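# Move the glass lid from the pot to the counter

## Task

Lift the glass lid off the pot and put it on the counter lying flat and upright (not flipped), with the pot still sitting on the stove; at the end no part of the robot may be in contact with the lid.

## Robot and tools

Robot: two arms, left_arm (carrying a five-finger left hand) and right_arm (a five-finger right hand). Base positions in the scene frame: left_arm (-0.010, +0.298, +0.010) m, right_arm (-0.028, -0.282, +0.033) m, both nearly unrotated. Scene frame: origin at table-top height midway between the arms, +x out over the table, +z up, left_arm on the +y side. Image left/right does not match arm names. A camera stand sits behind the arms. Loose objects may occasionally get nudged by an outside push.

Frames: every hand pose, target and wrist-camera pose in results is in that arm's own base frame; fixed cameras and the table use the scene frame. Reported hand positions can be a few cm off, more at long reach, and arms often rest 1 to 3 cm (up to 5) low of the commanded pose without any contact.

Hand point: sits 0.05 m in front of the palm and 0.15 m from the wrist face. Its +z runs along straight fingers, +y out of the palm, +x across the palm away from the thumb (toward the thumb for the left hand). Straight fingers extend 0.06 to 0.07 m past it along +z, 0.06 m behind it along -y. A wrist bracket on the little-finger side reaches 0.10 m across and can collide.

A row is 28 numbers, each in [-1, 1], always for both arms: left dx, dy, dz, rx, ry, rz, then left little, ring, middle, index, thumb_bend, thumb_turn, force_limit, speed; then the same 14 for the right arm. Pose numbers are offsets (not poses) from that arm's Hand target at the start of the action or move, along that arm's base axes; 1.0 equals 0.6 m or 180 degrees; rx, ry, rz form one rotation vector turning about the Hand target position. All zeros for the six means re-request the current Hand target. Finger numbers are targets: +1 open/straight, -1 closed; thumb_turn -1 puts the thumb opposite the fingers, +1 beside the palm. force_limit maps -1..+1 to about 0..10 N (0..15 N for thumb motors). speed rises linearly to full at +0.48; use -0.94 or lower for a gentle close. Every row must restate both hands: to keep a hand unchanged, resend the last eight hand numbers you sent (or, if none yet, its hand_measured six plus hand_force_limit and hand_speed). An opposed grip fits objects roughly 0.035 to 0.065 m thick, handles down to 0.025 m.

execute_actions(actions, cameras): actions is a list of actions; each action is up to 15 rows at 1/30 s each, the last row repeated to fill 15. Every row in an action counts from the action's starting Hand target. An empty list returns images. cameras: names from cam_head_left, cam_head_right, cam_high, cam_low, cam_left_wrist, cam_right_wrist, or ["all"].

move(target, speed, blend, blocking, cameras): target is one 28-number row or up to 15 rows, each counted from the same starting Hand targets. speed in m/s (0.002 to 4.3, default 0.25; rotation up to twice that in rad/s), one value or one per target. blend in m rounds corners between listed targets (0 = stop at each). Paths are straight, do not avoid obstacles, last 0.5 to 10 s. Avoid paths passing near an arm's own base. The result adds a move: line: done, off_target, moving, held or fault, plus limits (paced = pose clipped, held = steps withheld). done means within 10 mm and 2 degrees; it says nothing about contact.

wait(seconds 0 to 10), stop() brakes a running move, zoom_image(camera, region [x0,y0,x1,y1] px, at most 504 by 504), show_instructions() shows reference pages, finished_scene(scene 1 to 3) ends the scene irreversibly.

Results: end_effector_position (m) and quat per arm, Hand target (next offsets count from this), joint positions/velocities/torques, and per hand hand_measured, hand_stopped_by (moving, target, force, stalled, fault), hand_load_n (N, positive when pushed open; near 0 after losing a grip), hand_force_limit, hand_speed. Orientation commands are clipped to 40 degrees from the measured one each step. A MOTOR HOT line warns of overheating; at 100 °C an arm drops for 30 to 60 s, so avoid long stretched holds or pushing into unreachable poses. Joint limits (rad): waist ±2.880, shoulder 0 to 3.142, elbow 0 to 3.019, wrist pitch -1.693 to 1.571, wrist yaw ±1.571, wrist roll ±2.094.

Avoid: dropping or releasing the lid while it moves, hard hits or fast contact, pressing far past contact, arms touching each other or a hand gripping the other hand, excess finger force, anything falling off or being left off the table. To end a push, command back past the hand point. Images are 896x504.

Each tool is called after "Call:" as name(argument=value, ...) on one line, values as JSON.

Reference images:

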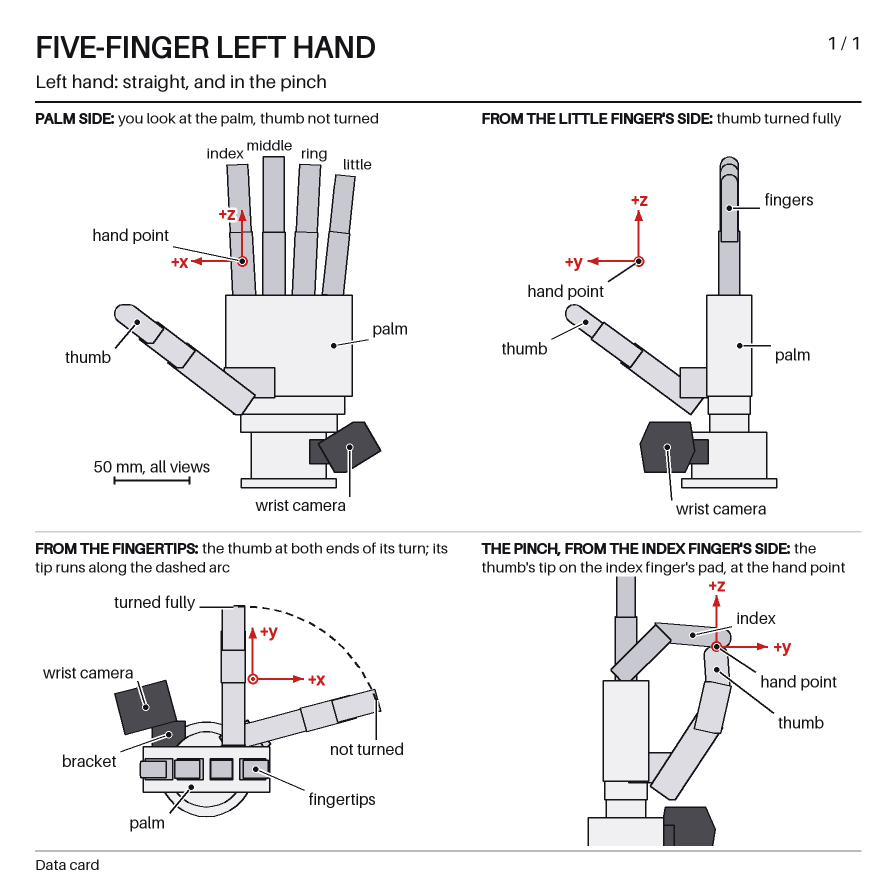

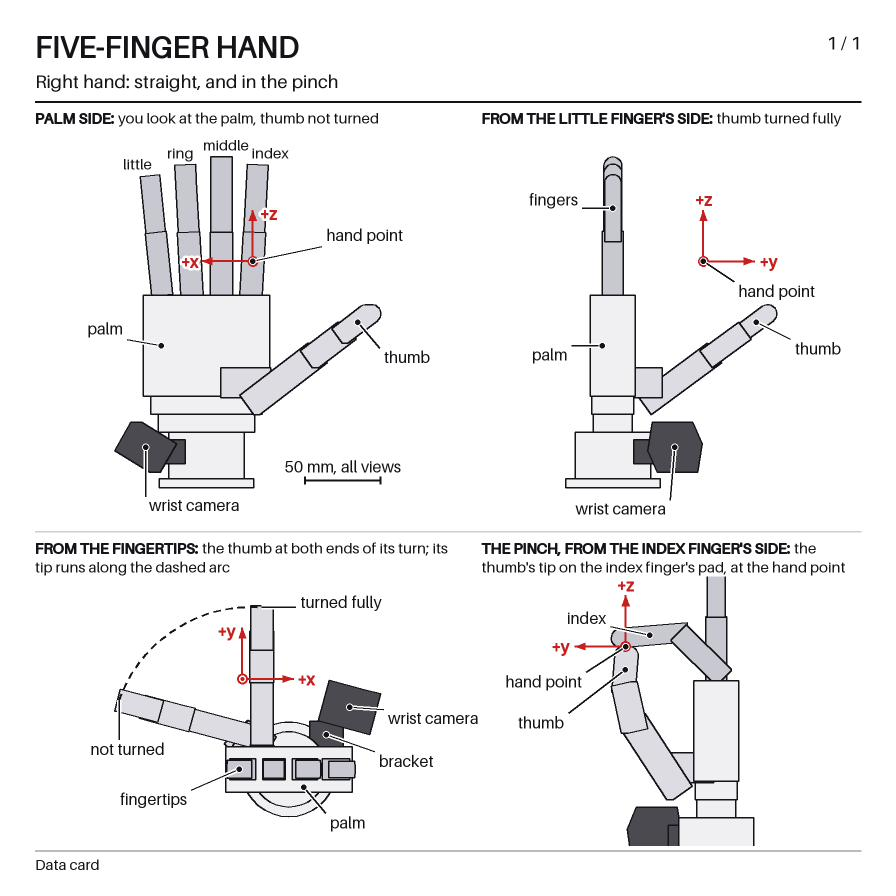

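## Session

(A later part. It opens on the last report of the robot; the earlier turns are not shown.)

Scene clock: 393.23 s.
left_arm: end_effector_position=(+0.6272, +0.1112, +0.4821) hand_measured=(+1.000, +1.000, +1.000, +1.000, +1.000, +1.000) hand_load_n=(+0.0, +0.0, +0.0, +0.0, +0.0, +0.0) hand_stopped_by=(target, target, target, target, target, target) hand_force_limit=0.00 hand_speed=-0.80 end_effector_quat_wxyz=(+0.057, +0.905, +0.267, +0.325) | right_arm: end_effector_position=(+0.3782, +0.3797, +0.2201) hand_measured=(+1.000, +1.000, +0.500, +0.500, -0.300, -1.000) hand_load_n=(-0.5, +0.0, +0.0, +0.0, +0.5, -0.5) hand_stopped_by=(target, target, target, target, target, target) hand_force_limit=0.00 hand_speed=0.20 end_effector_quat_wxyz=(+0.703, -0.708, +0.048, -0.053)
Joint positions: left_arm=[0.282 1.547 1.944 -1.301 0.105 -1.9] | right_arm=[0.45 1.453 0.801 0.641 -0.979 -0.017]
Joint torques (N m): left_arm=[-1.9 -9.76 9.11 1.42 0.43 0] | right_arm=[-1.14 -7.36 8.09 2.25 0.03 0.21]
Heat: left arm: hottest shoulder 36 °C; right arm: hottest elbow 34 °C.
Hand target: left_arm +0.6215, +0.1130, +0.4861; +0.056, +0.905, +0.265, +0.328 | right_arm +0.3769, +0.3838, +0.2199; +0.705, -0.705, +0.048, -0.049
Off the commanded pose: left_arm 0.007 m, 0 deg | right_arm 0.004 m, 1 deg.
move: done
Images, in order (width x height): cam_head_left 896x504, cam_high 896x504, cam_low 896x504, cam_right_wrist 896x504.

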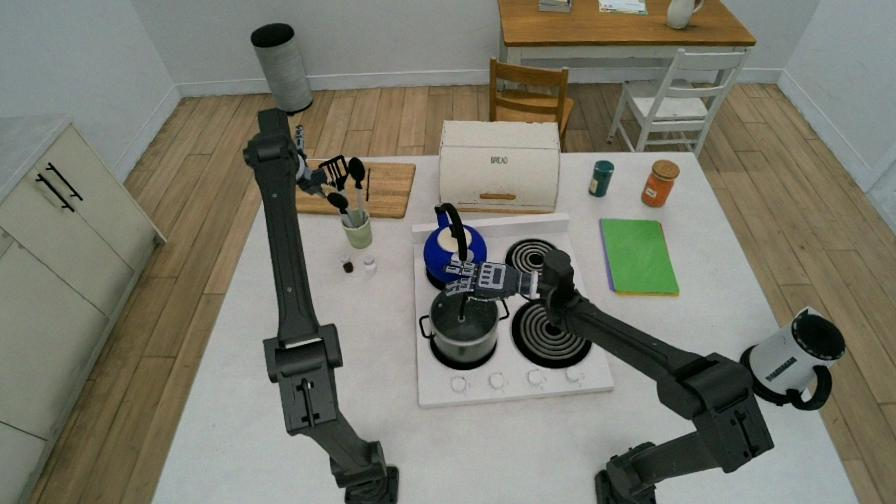

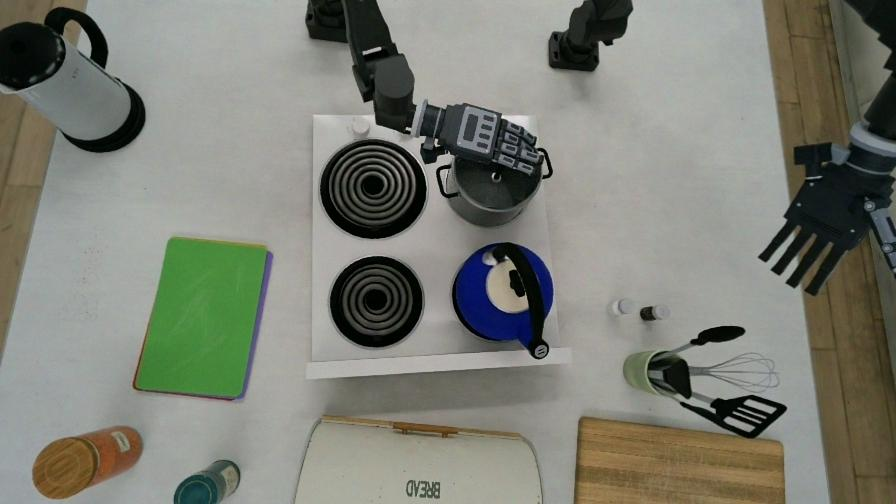

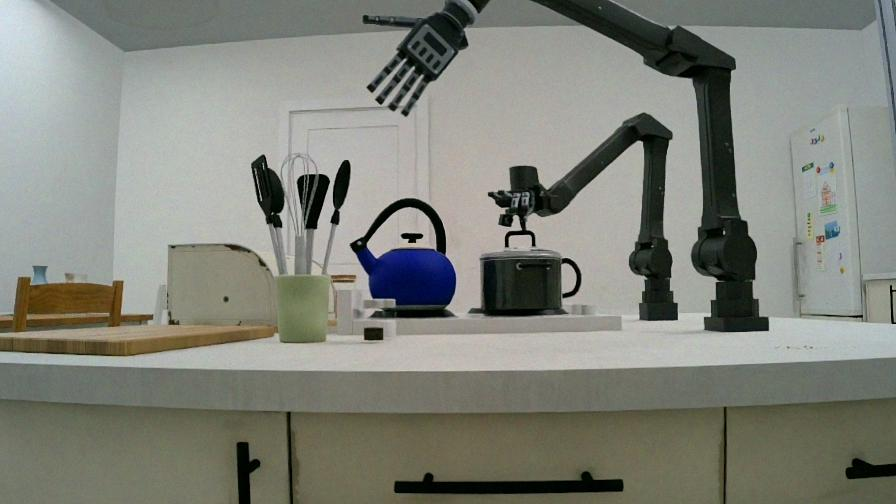

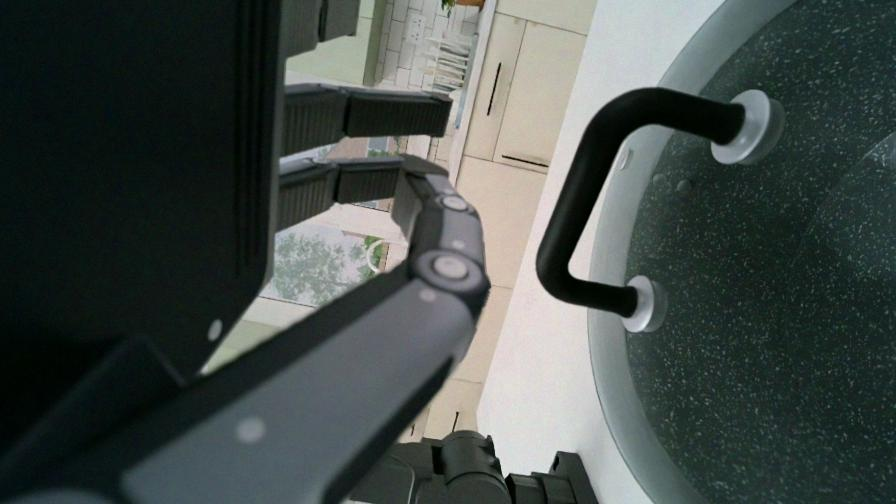

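Call:
move(target=[0,0,0,0,0,0,1,1,1,1,1,1,0,-0.8, 0,0,-0.042,0,0,0,1,1,0.5,0.5,-0.3,-1,0,0.2], speed=0.08, cameras=["cam_head_left","cam_high","cam_low","cam_right_wrist"])

Call:
zoom_image(camera="cam_low", region=[460, 150, 600, 290])

Call:
zoom_image(camera="cam_head_left", region=[400, 230, 560, 350])

Scene clock: 408.10 s.
left_arm: end_effector_position=(+0.6272, +0.1112, +0.4821) hand_measured=(+1.000, +1.000, +1.000, +1.000, +1.000, +1.000) hand_load_n=(+0.0, +0.0, +0.0, +0.0, +0.0, +0.0) hand_stopped_by=(target, target, target, target, target, target) hand_force_limit=0.00 hand_speed=-0.80 end_effector_quat_wxyz=(+0.057, +0.905, +0.267, +0.325) | right_arm: end_effector_position=(+0.3784, +0.3798, +0.1954) hand_measured=(+1.000, +1.000, +0.500, +0.500, -0.300, -1.000) hand_load_n=(+0.0, +0.0, +0.0, +0.0, +0.0, +0.5) hand_stopped_by=(target, target, target, target, target, target) hand_force_limit=0.00 hand_speed=0.20 end_effector_quat_wxyz=(+0.703, -0.708, +0.047, -0.053)
Joint positions: left_arm=[0.282 1.547 1.944 -1.301 0.105 -1.9] | right_arm=[0.45 1.504 0.773 0.721 -0.979 -0.017]
Joint torques (N m): left_arm=[-1.03 -11.16 9.36 1.42 0.43 0.1] | right_arm=[-1.38 -7.36 7.66 2.26 0.06 0.19]
Heat: left arm: hottest shoulder 36 °C; right arm: hottest elbow 34 °C.
Hand target: left_arm +0.6215, +0.1130, +0.4861; +0.056, +0.905, +0.265, +0.328 | right_arm +0.3769, +0.3838, +0.1947; +0.706, -0.705, +0.048, -0.049
Off the commanded pose: left_arm 0.007 m, 0 deg | right_arm 0.004 m, 1 deg.
move: done
Images, in order (width x height): cam_head_left 896x504, cam_high 896x504, cam_low 896x504, cam_right_wrist 896x504.

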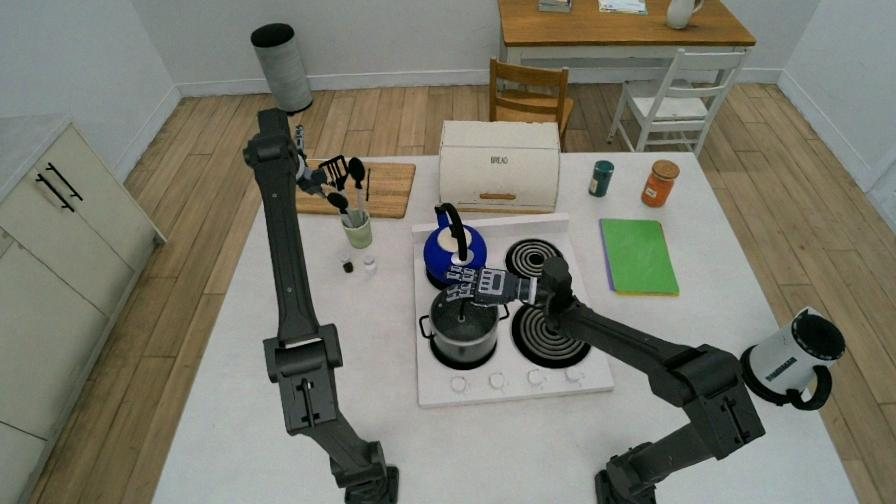

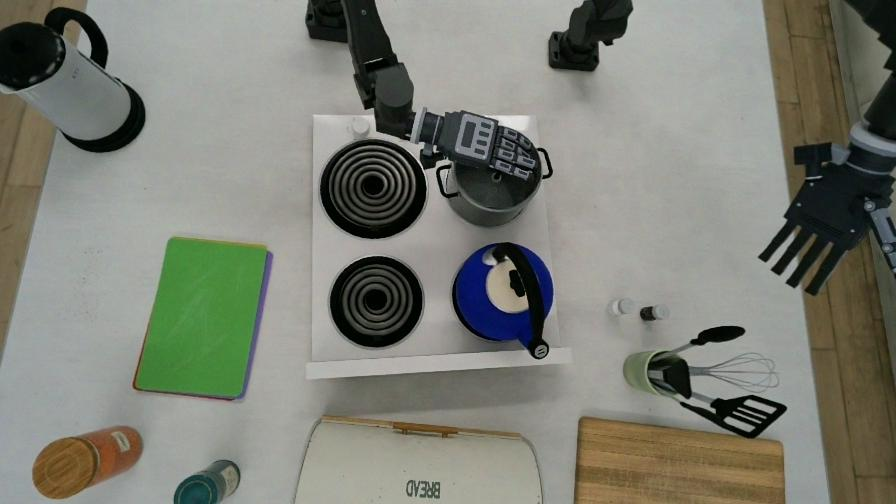

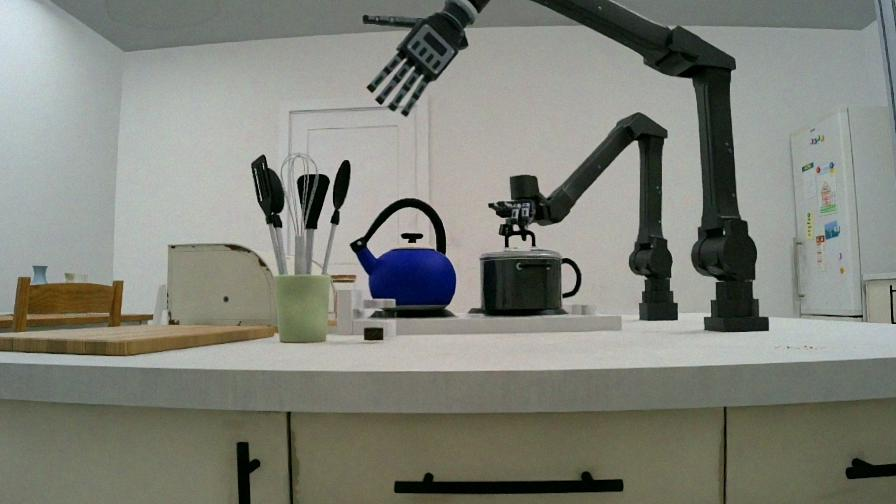

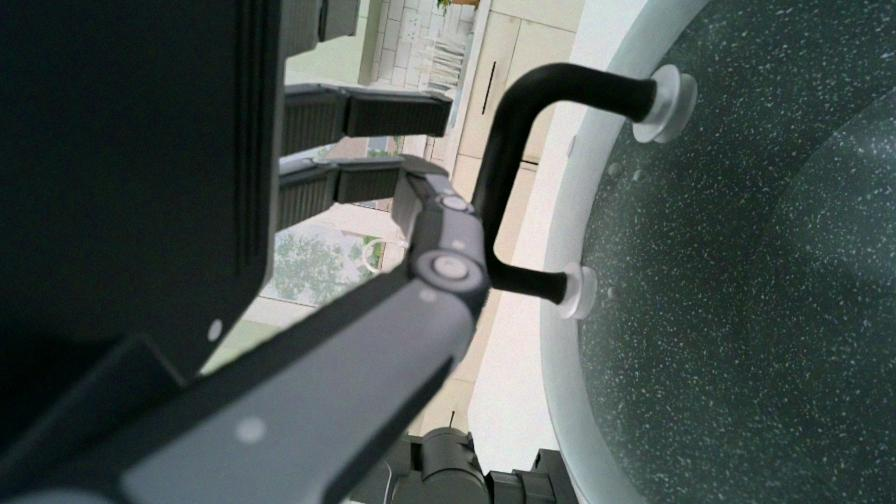

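Scaled by 3.600 from the camera's 896x504 image, which has a finer 1280x720 frame.

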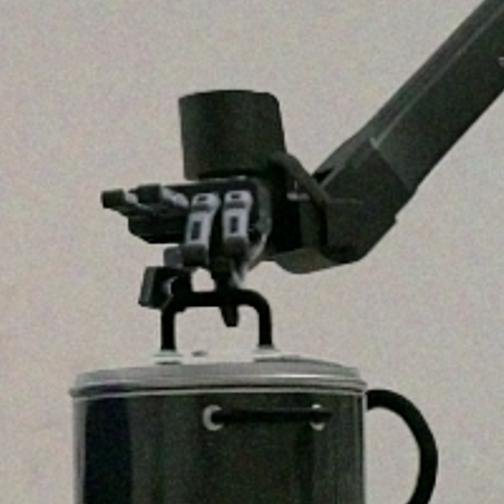

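Scaled by 3.150 from the camera's 896x504 image, which has a finer 1280x720 frame.

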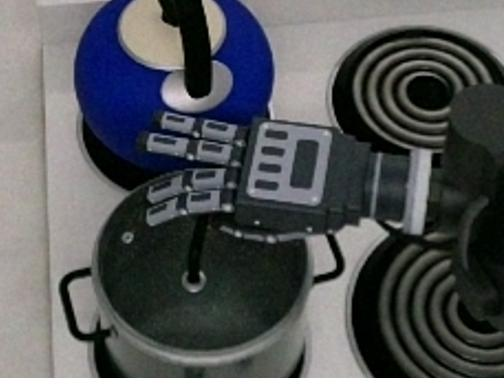

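Call:
move(target=[0,0,0,0,0,0,1,1,1,1,1,1,0,-0.8, 0,0,-0.017,0,0,0,1,1,0.1,0.1,-0.3,-1,-0.5,-0.5], speed=0.06, cameras=["cam_head_left","cam_high","cam_low","cam_right_wrist"])

Call:
zoom_image(camera="cam_low", region=[460, 150, 600, 290])

Call:
zoom_image(camera="cam_head_left", region=[400, 230, 560, 350])

Scene clock: 421.90 s.
left_arm: end_effector_position=(+0.6272, +0.1112, +0.4821) hand_measured=(+1.000, +1.000, +1.000, +1.000, +1.000, +1.000) hand_load_n=(+0.0, +0.0, +0.0, +0.0, +0.0, +0.0) hand_stopped_by=(target, target, target, target, target, target) hand_force_limit=0.00 hand_speed=-0.80 end_effector_quat_wxyz=(+0.057, +0.905, +0.267, +0.325) | right_arm: end_effector_position=(+0.3787, +0.3799, +0.1861) hand_measured=(+1.000, +1.000, +0.100, +0.100, -0.300, -1.000) hand_load_n=(+0.0, +0.0, +0.0, +0.0, +0.0, +0.5) hand_stopped_by=(target, target, target, target, target, target) hand_force_limit=-0.50 hand_speed=-0.50 end_effector_quat_wxyz=(+0.703, -0.707, +0.047, -0.054)
Joint positions: left_arm=[0.282 1.547 1.944 -1.301 0.105 -1.9] | right_arm=[0.45 1.525 0.764 0.753 -0.978 -0.017]
Joint torques (N m): left_arm=[-1.14 -10.75 9.46 1.62 0.44 0.07] | right_arm=[-1.08 -7.53 7.43 2.3 0.05 0.18]
Heat: left arm: hottest shoulder 36 °C; right arm: hottest elbow 34 °C.
Hand target: left_arm +0.6215, +0.1130, +0.4861; +0.056, +0.905, +0.265, +0.328 | right_arm +0.3769, +0.3837, +0.1845; +0.705, -0.705, +0.048, -0.049
Off the commanded pose: left_arm 0.007 m, 0 deg | right_arm 0.005 m, 1 deg.
move: done
Images, in order (width x height): cam_head_left 896x504, cam_high 896x504, cam_low 896x504, cam_right_wrist 896x504.

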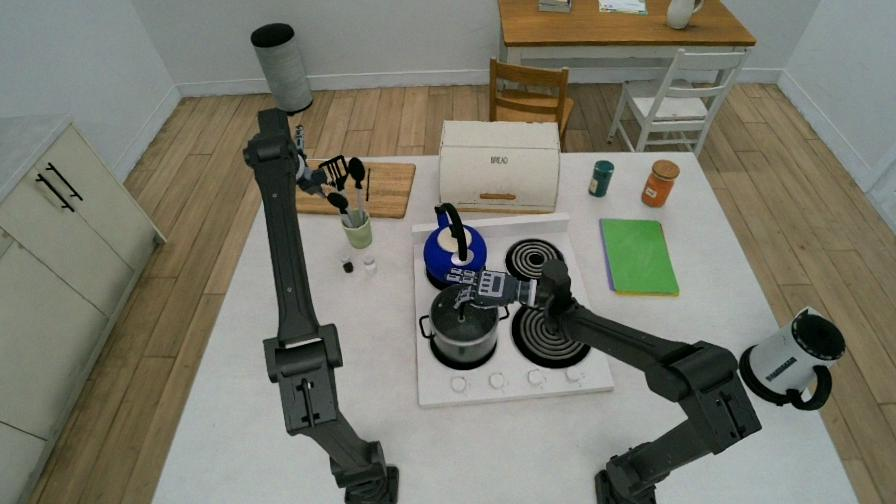

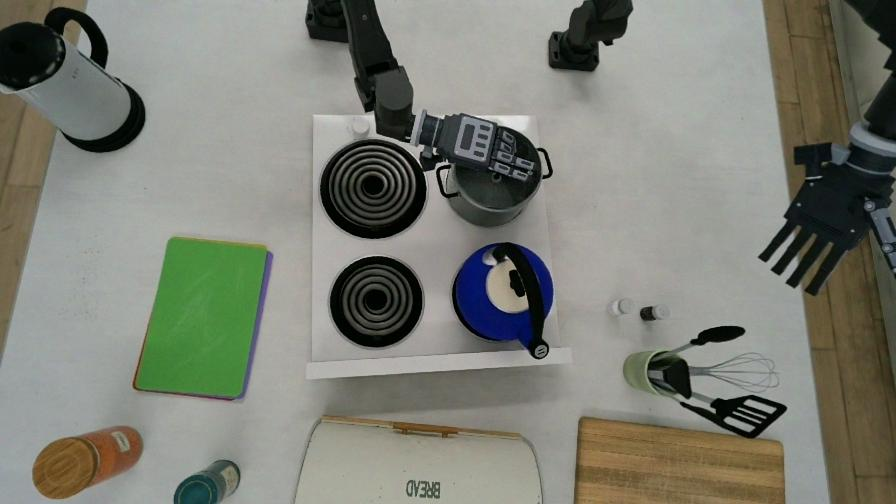

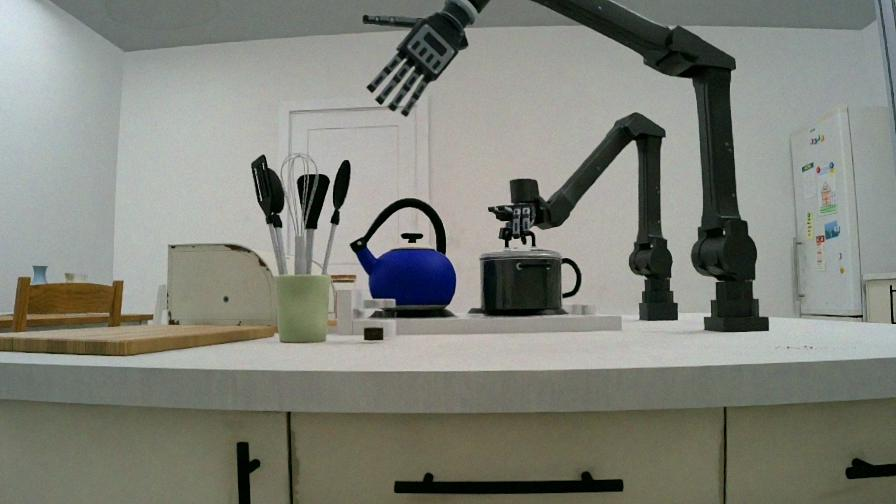

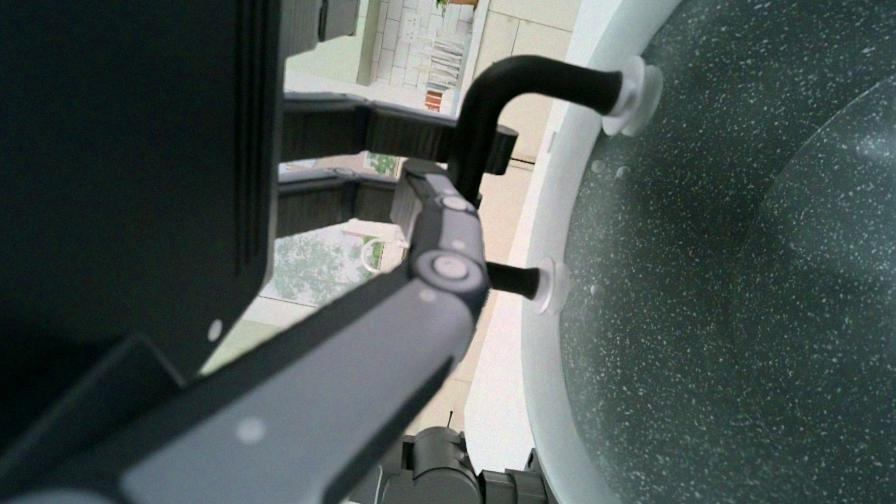

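Scaled by 3.600 from the camera's 896x504 image, which has a finer 1280x720 frame.

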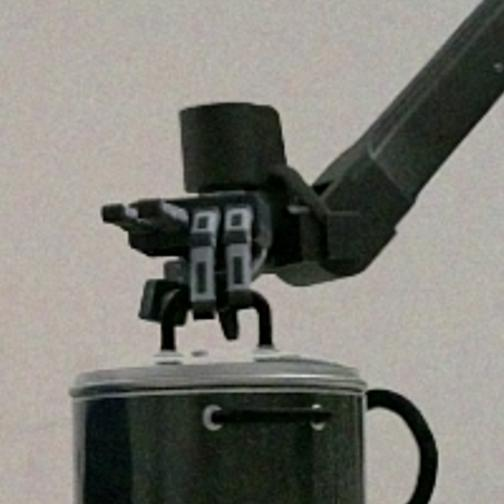

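Scaled by 3.150 from the camera's 896x504 image, which has a finer 1280x720 frame.

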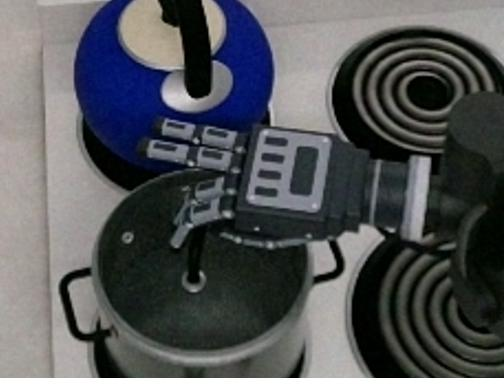

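Call:
move(target=[0,0,0,0,0,0,1,1,1,1,1,1,0,-0.8, 0,0,-0.004,0,0,0,1,1,-0.5,-0.5,-0.3,-1,-0.3,-0.92], speed=0.06, cameras=["cam_high","cam_low","cam_right_wrist"])

Call:
zoom_image(camera="cam_low", region=[460, 150, 600, 290])

Scene clock: 431.70 s.
left_arm: end_effector_position=(+0.6272, +0.1112, +0.4821) hand_measured=(+1.000, +1.000, +1.000, +1.000, +1.000, +1.000) hand_load_n=(+0.0, +0.0, +0.0, +0.0, +0.0, +0.0) hand_stopped_by=(target, target, target, target, target, target) hand_force_limit=0.00 hand_speed=-0.80 end_effector_quat_wxyz=(+0.057, +0.905, +0.267, +0.325) | right_arm: end_effector_position=(+0.3755, +0.3858, +0.1884) hand_measured=(+1.000, +1.000, -0.220, -0.234, -0.300, -1.000) hand_load_n=(+0.0, +0.0, +3.5, +4.0, +0.5, +0.0) hand_stopped_by=(target, target, force, force, target, target) hand_force_limit=-0.30 hand_speed=-0.92 end_effector_quat_wxyz=(+0.707, -0.704, +0.040, -0.055)
Joint positions: left_arm=[0.282 1.547 1.944 -1.301 0.105 -1.9] | right_arm=[0.464 1.528 0.764 0.775 -0.973 -0.011]
Joint torques (N m): left_arm=[-1.14 -9.88 9.13 1.69 0.35 0.03] | right_arm=[-2.2 -7.12 7.17 1.73 -0.14 0.13]
Heat: left arm: hottest shoulder 36 °C; right arm: hottest elbow 33 °C.
Hand target: left_arm +0.6215, +0.1130, +0.4861; +0.056, +0.905, +0.265, +0.328 | right_arm +0.3768, +0.3838, +0.1820; +0.705, -0.705, +0.048, -0.049
Off the commanded pose: left_arm 0.007 m, 0 deg | right_arm 0.007 m, 1 deg.
move: done
Images, in order (width x height): cam_high 896x504, cam_low 896x504, cam_right_wrist 896x504.

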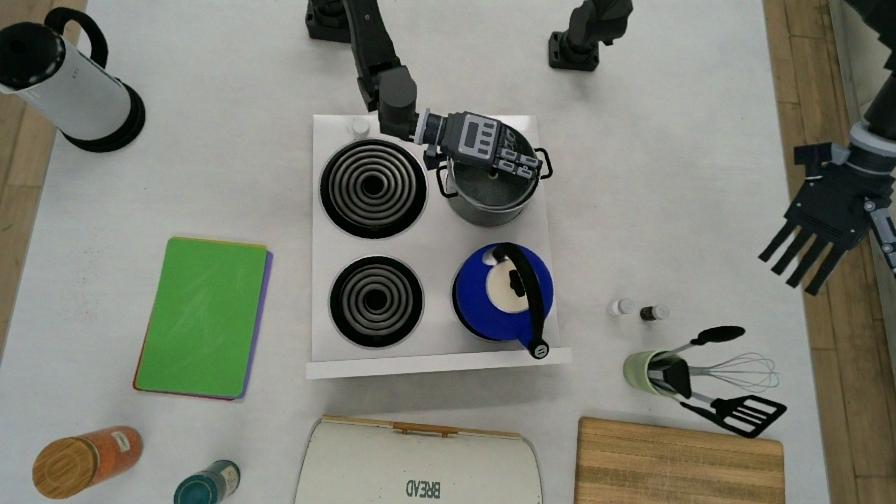

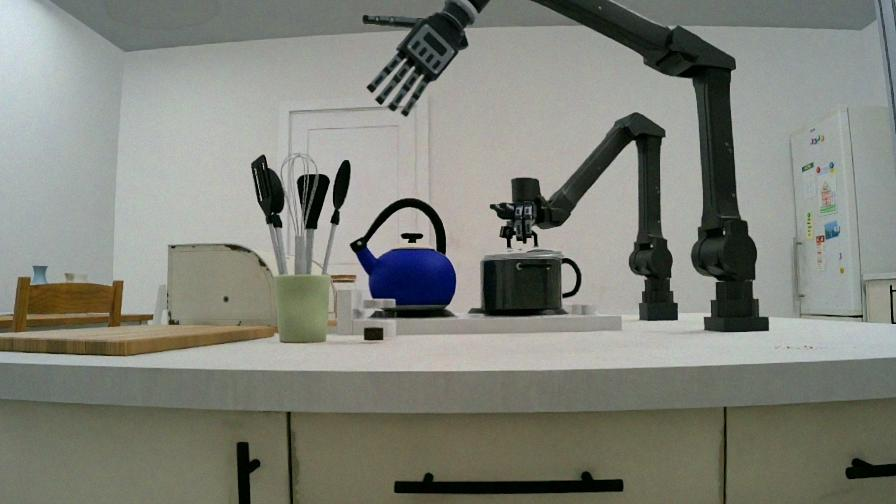

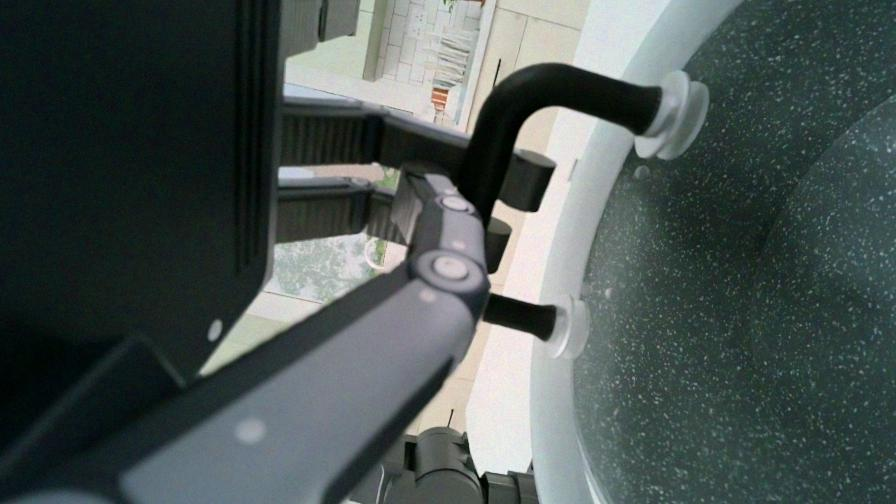

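Scaled by 3.600 from the camera's 896x504 image, which has a finer 1280x720 frame.

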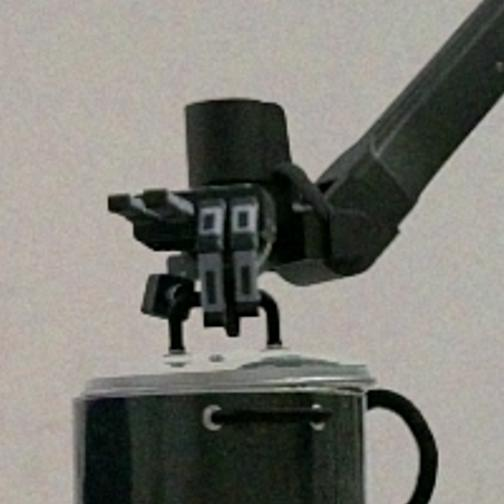

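Call:
move(target=[0,0,0,0,0,0,1,1,1,1,1,1,0,-0.8, 0,0,0,0,0,0,1,1,-0.5,-0.5,-0.7,-1,-0.4,-0.92], speed=0.06, cameras=["cam_low","cam_right_wrist"])

Call:
zoom_image(camera="cam_low", region=[460, 150, 600, 290])

Scene clock: 439.67 s.
left_arm: end_effector_position=(+0.6272, +0.1112, +0.4821) hand_measured=(+1.000, +1.000, +1.000, +1.000, +1.000, +1.000) hand_load_n=(+0.0, +0.5, +0.0, +0.0, +0.0, +0.0) hand_stopped_by=(target, target, target, target, target, target) hand_force_limit=0.00 hand_speed=-0.80 end_effector_quat_wxyz=(+0.057, +0.905, +0.267, +0.325) | right_arm: end_effector_position=(+0.3755, +0.3858, +0.1884) hand_measured=(+1.000, +1.000, -0.220, -0.234, -0.314, -1.000) hand_load_n=(+0.0, +0.0, +3.5, +4.0, +5.0, +0.5) hand_stopped_by=(target, target, force, force, force, target) hand_force_limit=-0.40 hand_speed=-0.92 end_effector_quat_wxyz=(+0.707, -0.704, +0.041, -0.055)
Joint positions: left_arm=[0.282 1.547 1.944 -1.301 0.105 -1.9] | right_arm=[0.464 1.528 0.764 0.775 -0.973 -0.011]
Joint torques (N m): left_arm=[-1.44 -9.52 9.4 1.51 0.43 -0.04] | right_arm=[-2.37 -7.41 7.13 1.76 -0.15 0.13]
Heat: left arm: hottest shoulder 36 °C; right arm: hottest elbow 33 °C.
Hand target: left_arm +0.6215, +0.1130, +0.4861; +0.056, +0.905, +0.265, +0.328 | right_arm +0.3768, +0.3838, +0.1820; +0.705, -0.705, +0.048, -0.049
Off the commanded pose: left_arm 0.007 m, 0 deg | right_arm 0.007 m, 1 deg.
move: done
Images, in order (width x height): cam_low 896x504, cam_right_wrist 896x504.

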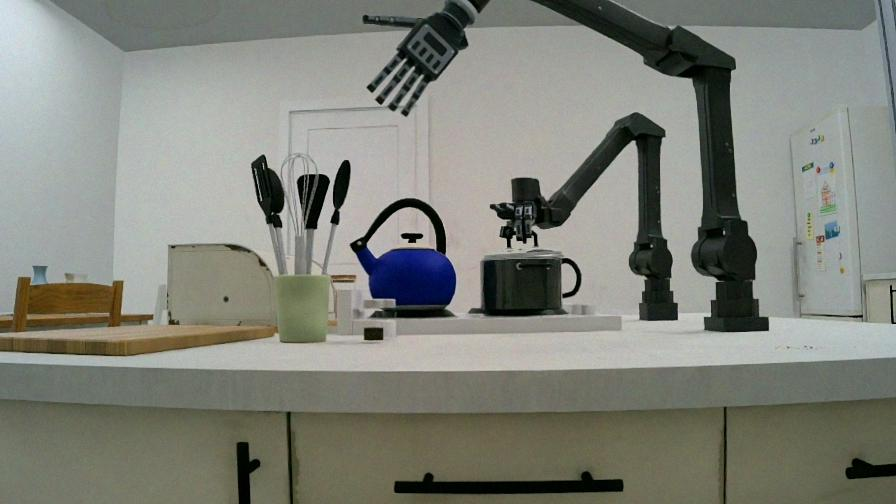

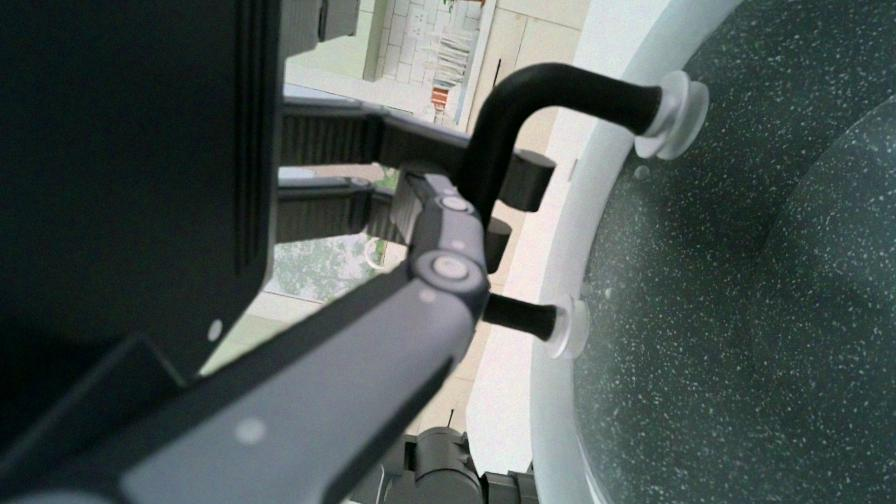

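Scaled by 3.600 from the camera's 896x504 image, which has a finer 1280x720 frame.

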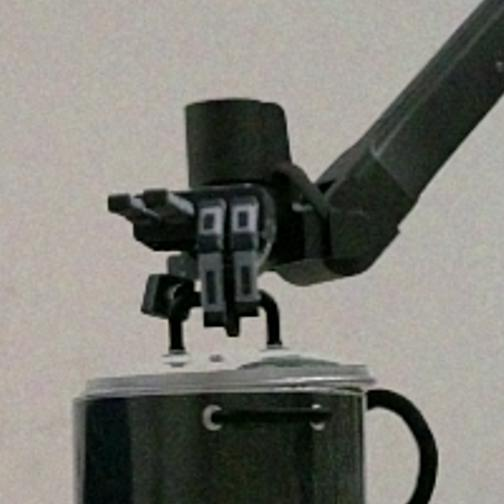

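Call:
move(target=[0,0,0,0,0,0,1,1,1,1,1,1,0,-0.8, 0,0,0.12,0,0,0,1,1,-0.5,-0.5,-0.7,-1,-0.4,-0.92], speed=0.08, cameras=["cam_head_left","cam_high","cam_low","cam_right_wrist"])

Call:
zoom_image(camera="cam_low", region=[440, 130, 600, 290])

Scene clock: 445.63 s.
left_arm: end_effector_position=(+0.6272, +0.1112, +0.4821) hand_measured=(+1.000, +1.000, +1.000, +1.000, +1.000, +1.000) hand_load_n=(+0.0, +0.0, +0.0, +0.0, +0.0, +0.0) hand_stopped_by=(target, target, target, target, target, target) hand_force_limit=0.00 hand_speed=-0.80 end_effector_quat_wxyz=(+0.057, +0.905, +0.267, +0.325) | right_arm: end_effector_position=(+0.3654, +0.3807, +0.2295) hand_measured=(+1.000, +1.000, -0.220, -0.234, -0.314, -1.000) hand_load_n=(+0.0, +0.0, +3.0, +2.5, +5.0, +0.5) hand_stopped_by=(target, target, force, force, force, target) hand_force_limit=-0.40 hand_speed=-0.92 end_effector_quat_wxyz=(+0.697, -0.714, +0.058, -0.037)
Joint positions: left_arm=[0.282 1.547 1.944 -1.301 0.105 -1.9] | right_arm=[0.464 1.409 0.801 0.562 -0.973 -0.009]
Joint torques (N m): left_arm=[-1.67 -11.4 9.09 1.35 0.42 0.05] | right_arm=[-2.37 -8.18 12.19 1.24 -0.19 0.12]
Heat: left arm: hottest shoulder 36 °C; right arm: hottest elbow 33 °C.
Hand target: left_arm +0.6215, +0.1130, +0.4861; +0.056, +0.905, +0.265, +0.328 | right_arm +0.3768, +0.3838, +0.2540; +0.705, -0.705, +0.048, -0.049
Off the commanded pose: left_arm 0.007 m, 0 deg | right_arm 0.027 m, 2 deg.
move: off_target (right_arm)
Images, in order (width x height): cam_head_left 896x504, cam_high 896x504, cam_low 896x504, cam_right_wrist 896x504.

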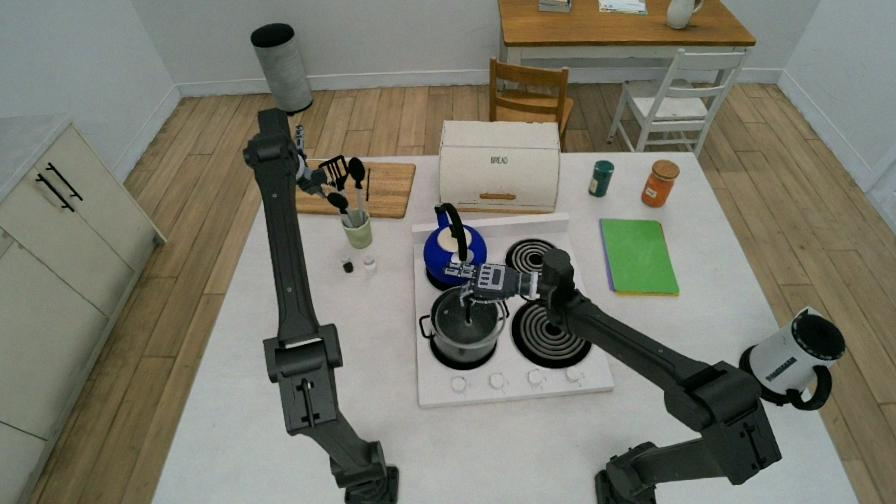

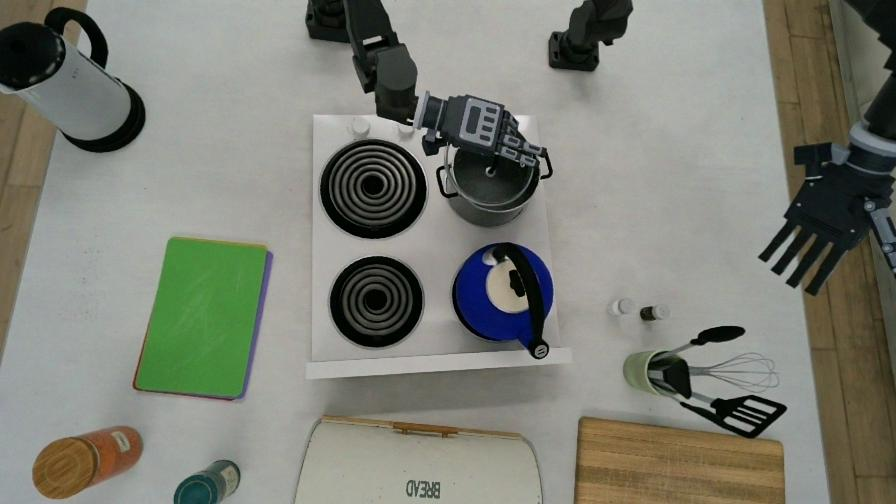

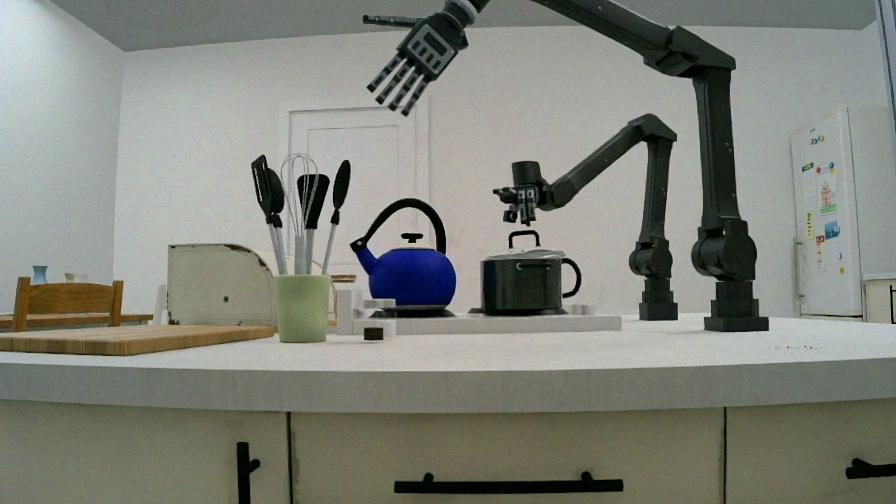

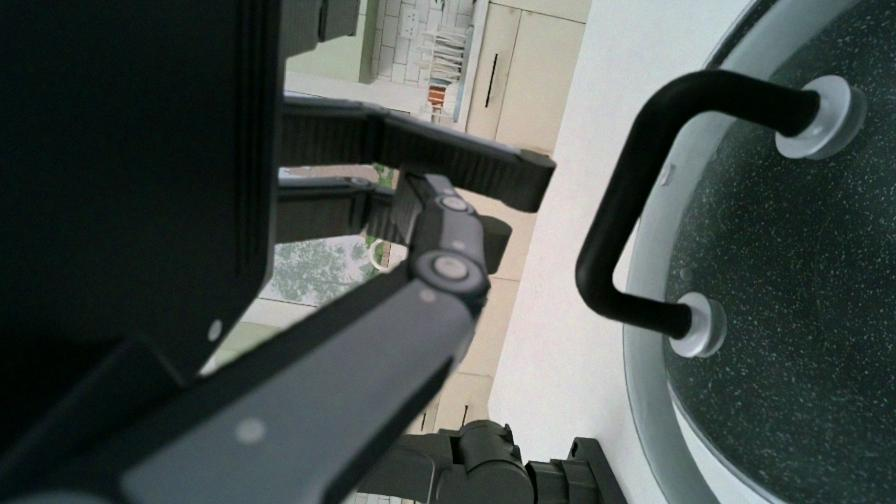

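Scaled by 3.150 from the camera's 896x504 image, which has a finer 1280x720 frame.

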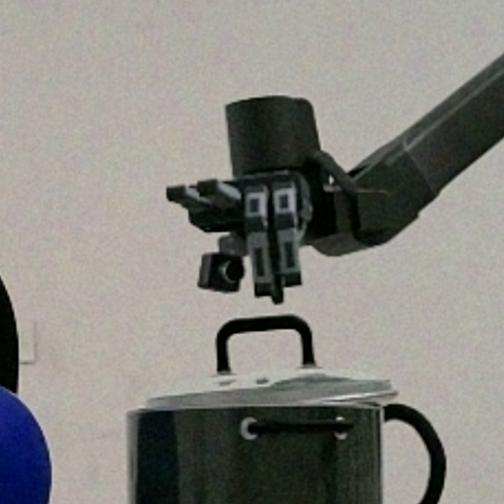

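Call:
move(target=[[0,0,0,0,0,0,1,1,1,1,1,1,0,-0.8, 0,0,0.08,0,0,0,1,1,0.5,0.5,-0.3,-1,0,0.2],[0,0,0,0,0,0,1,1,1,1,1,1,0,-0.8, -0.1,-0.25,0.15,0,0,0,1,1,0.5,0.5,-0.0,1,0,0.2]], speed=0.15, cameras=["cam_head_left","cam_high","cam_low"])

Call:
zoom_image(camera="cam_high", region=[400, 60, 600, 240])

Call:
zoom_image(camera="cam_low", region=[460, 190, 600, 330])

Call:
zoom_image(camera="cam_head_left", region=[400, 230, 560, 350])

Scene clock: 502.33 s.
left_arm: end_effector_position=(+0.6272, +0.1112, +0.4821) hand_measured=(+1.000, +1.000, +1.000, +1.000, +1.000, +1.000) hand_load_n=(+0.0, +0.0, +0.0, +0.0, +0.0, +0.0) hand_stopped_by=(target, target, target, target, target, target) hand_force_limit=0.00 hand_speed=-0.80 end_effector_quat_wxyz=(+0.057, +0.905, +0.267, +0.325) | right_arm: end_effector_position=(+0.3183, +0.2368, +0.3415) hand_measured=(+1.000, +1.000, +0.500, +0.500, +0.000, +1.000) hand_load_n=(+0.0, +0.0, +0.0, +0.0, +0.0, +0.0) hand_stopped_by=(target, target, target, target, target, target) hand_force_limit=0.00 hand_speed=0.20 end_effector_quat_wxyz=(+0.705, -0.706, +0.044, -0.049)
Joint positions: left_arm=[0.282 1.547 1.944 -1.301 0.105 -1.9] | right_arm=[0.125 1.013 0.787 0.225 -1.314 -0.009]
Joint torques (N m): left_arm=[-1.03 -10.81 9.2 1.39 0.4 0] | right_arm=[-2.37 -4.13 9.28 1.05 -0.16 0.13]
Heat: left arm: hottest elbow 37 °C; right arm: hottest elbow 39 °C.
Hand target: left_arm +0.6215, +0.1130, +0.4861; +0.056, +0.905, +0.265, +0.328 | right_arm +0.3168, +0.2338, +0.3441; +0.705, -0.705, +0.048, -0.049
Off the commanded pose: left_arm 0.007 m, 0 deg | right_arm 0.004 m, 1 deg.
move: done
Images, in order (width x height): cam_head_left 896x504, cam_high 896x504, cam_low 896x504.

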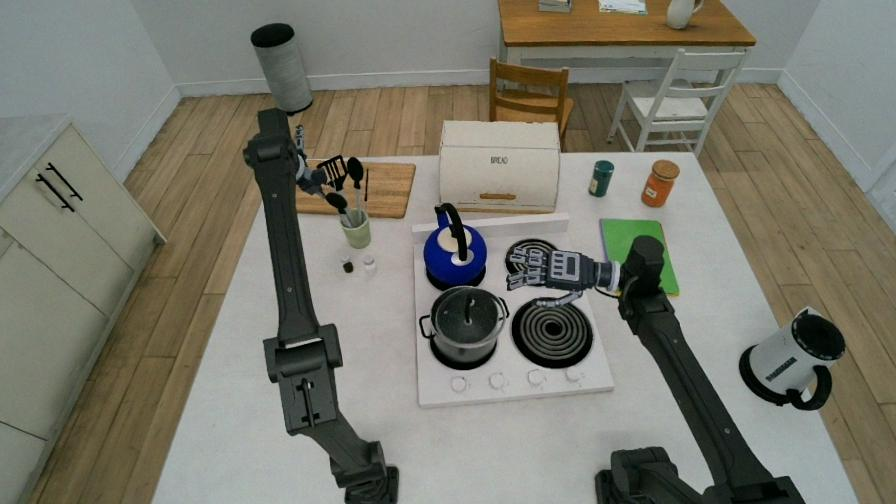

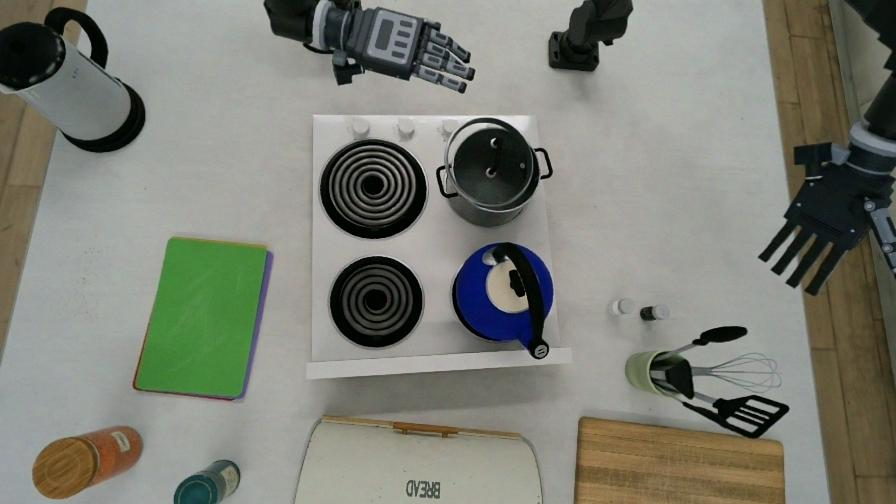

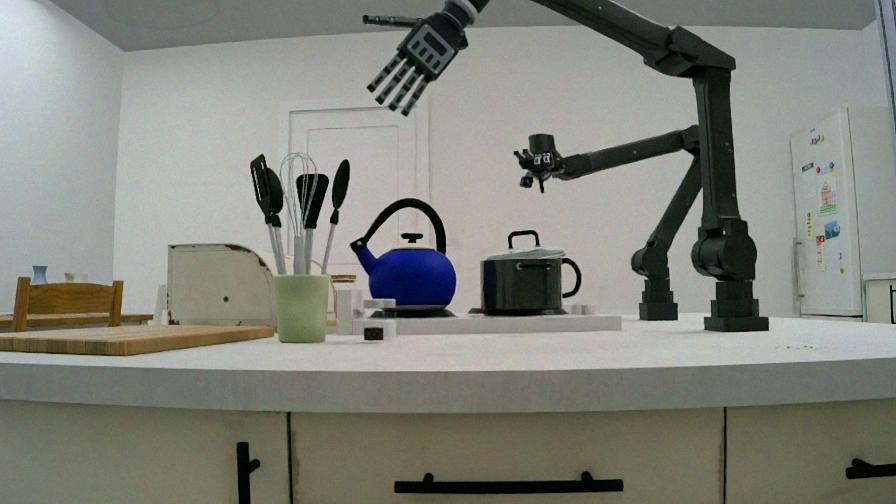

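Scaled by 2.520 from the camera's 896x504 image, which has a finer 1280x720 frame.

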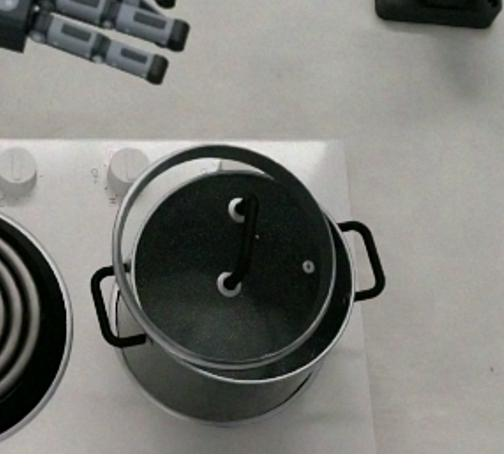

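Scaled by 3.600 from the camera's 896x504 image, which has a finer 1280x720 frame.

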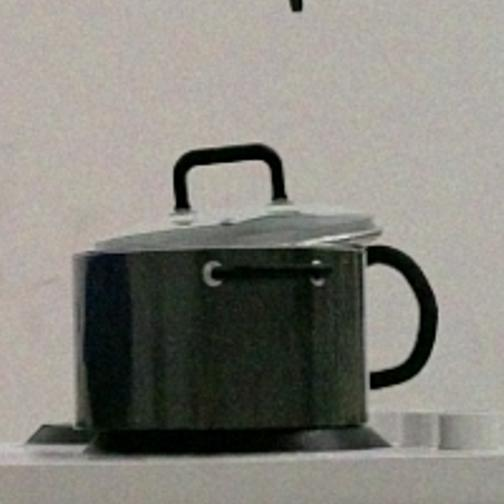

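Scaled by 3.150 from the camera's 896x504 image, which has a finer 1280x720 frame.

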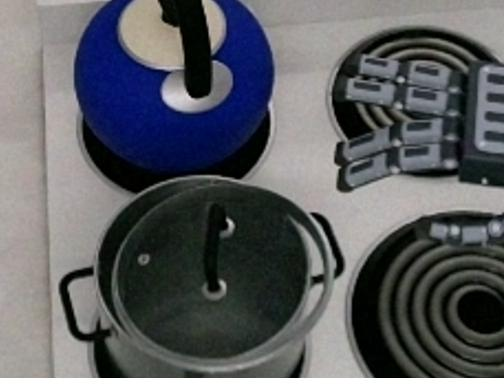

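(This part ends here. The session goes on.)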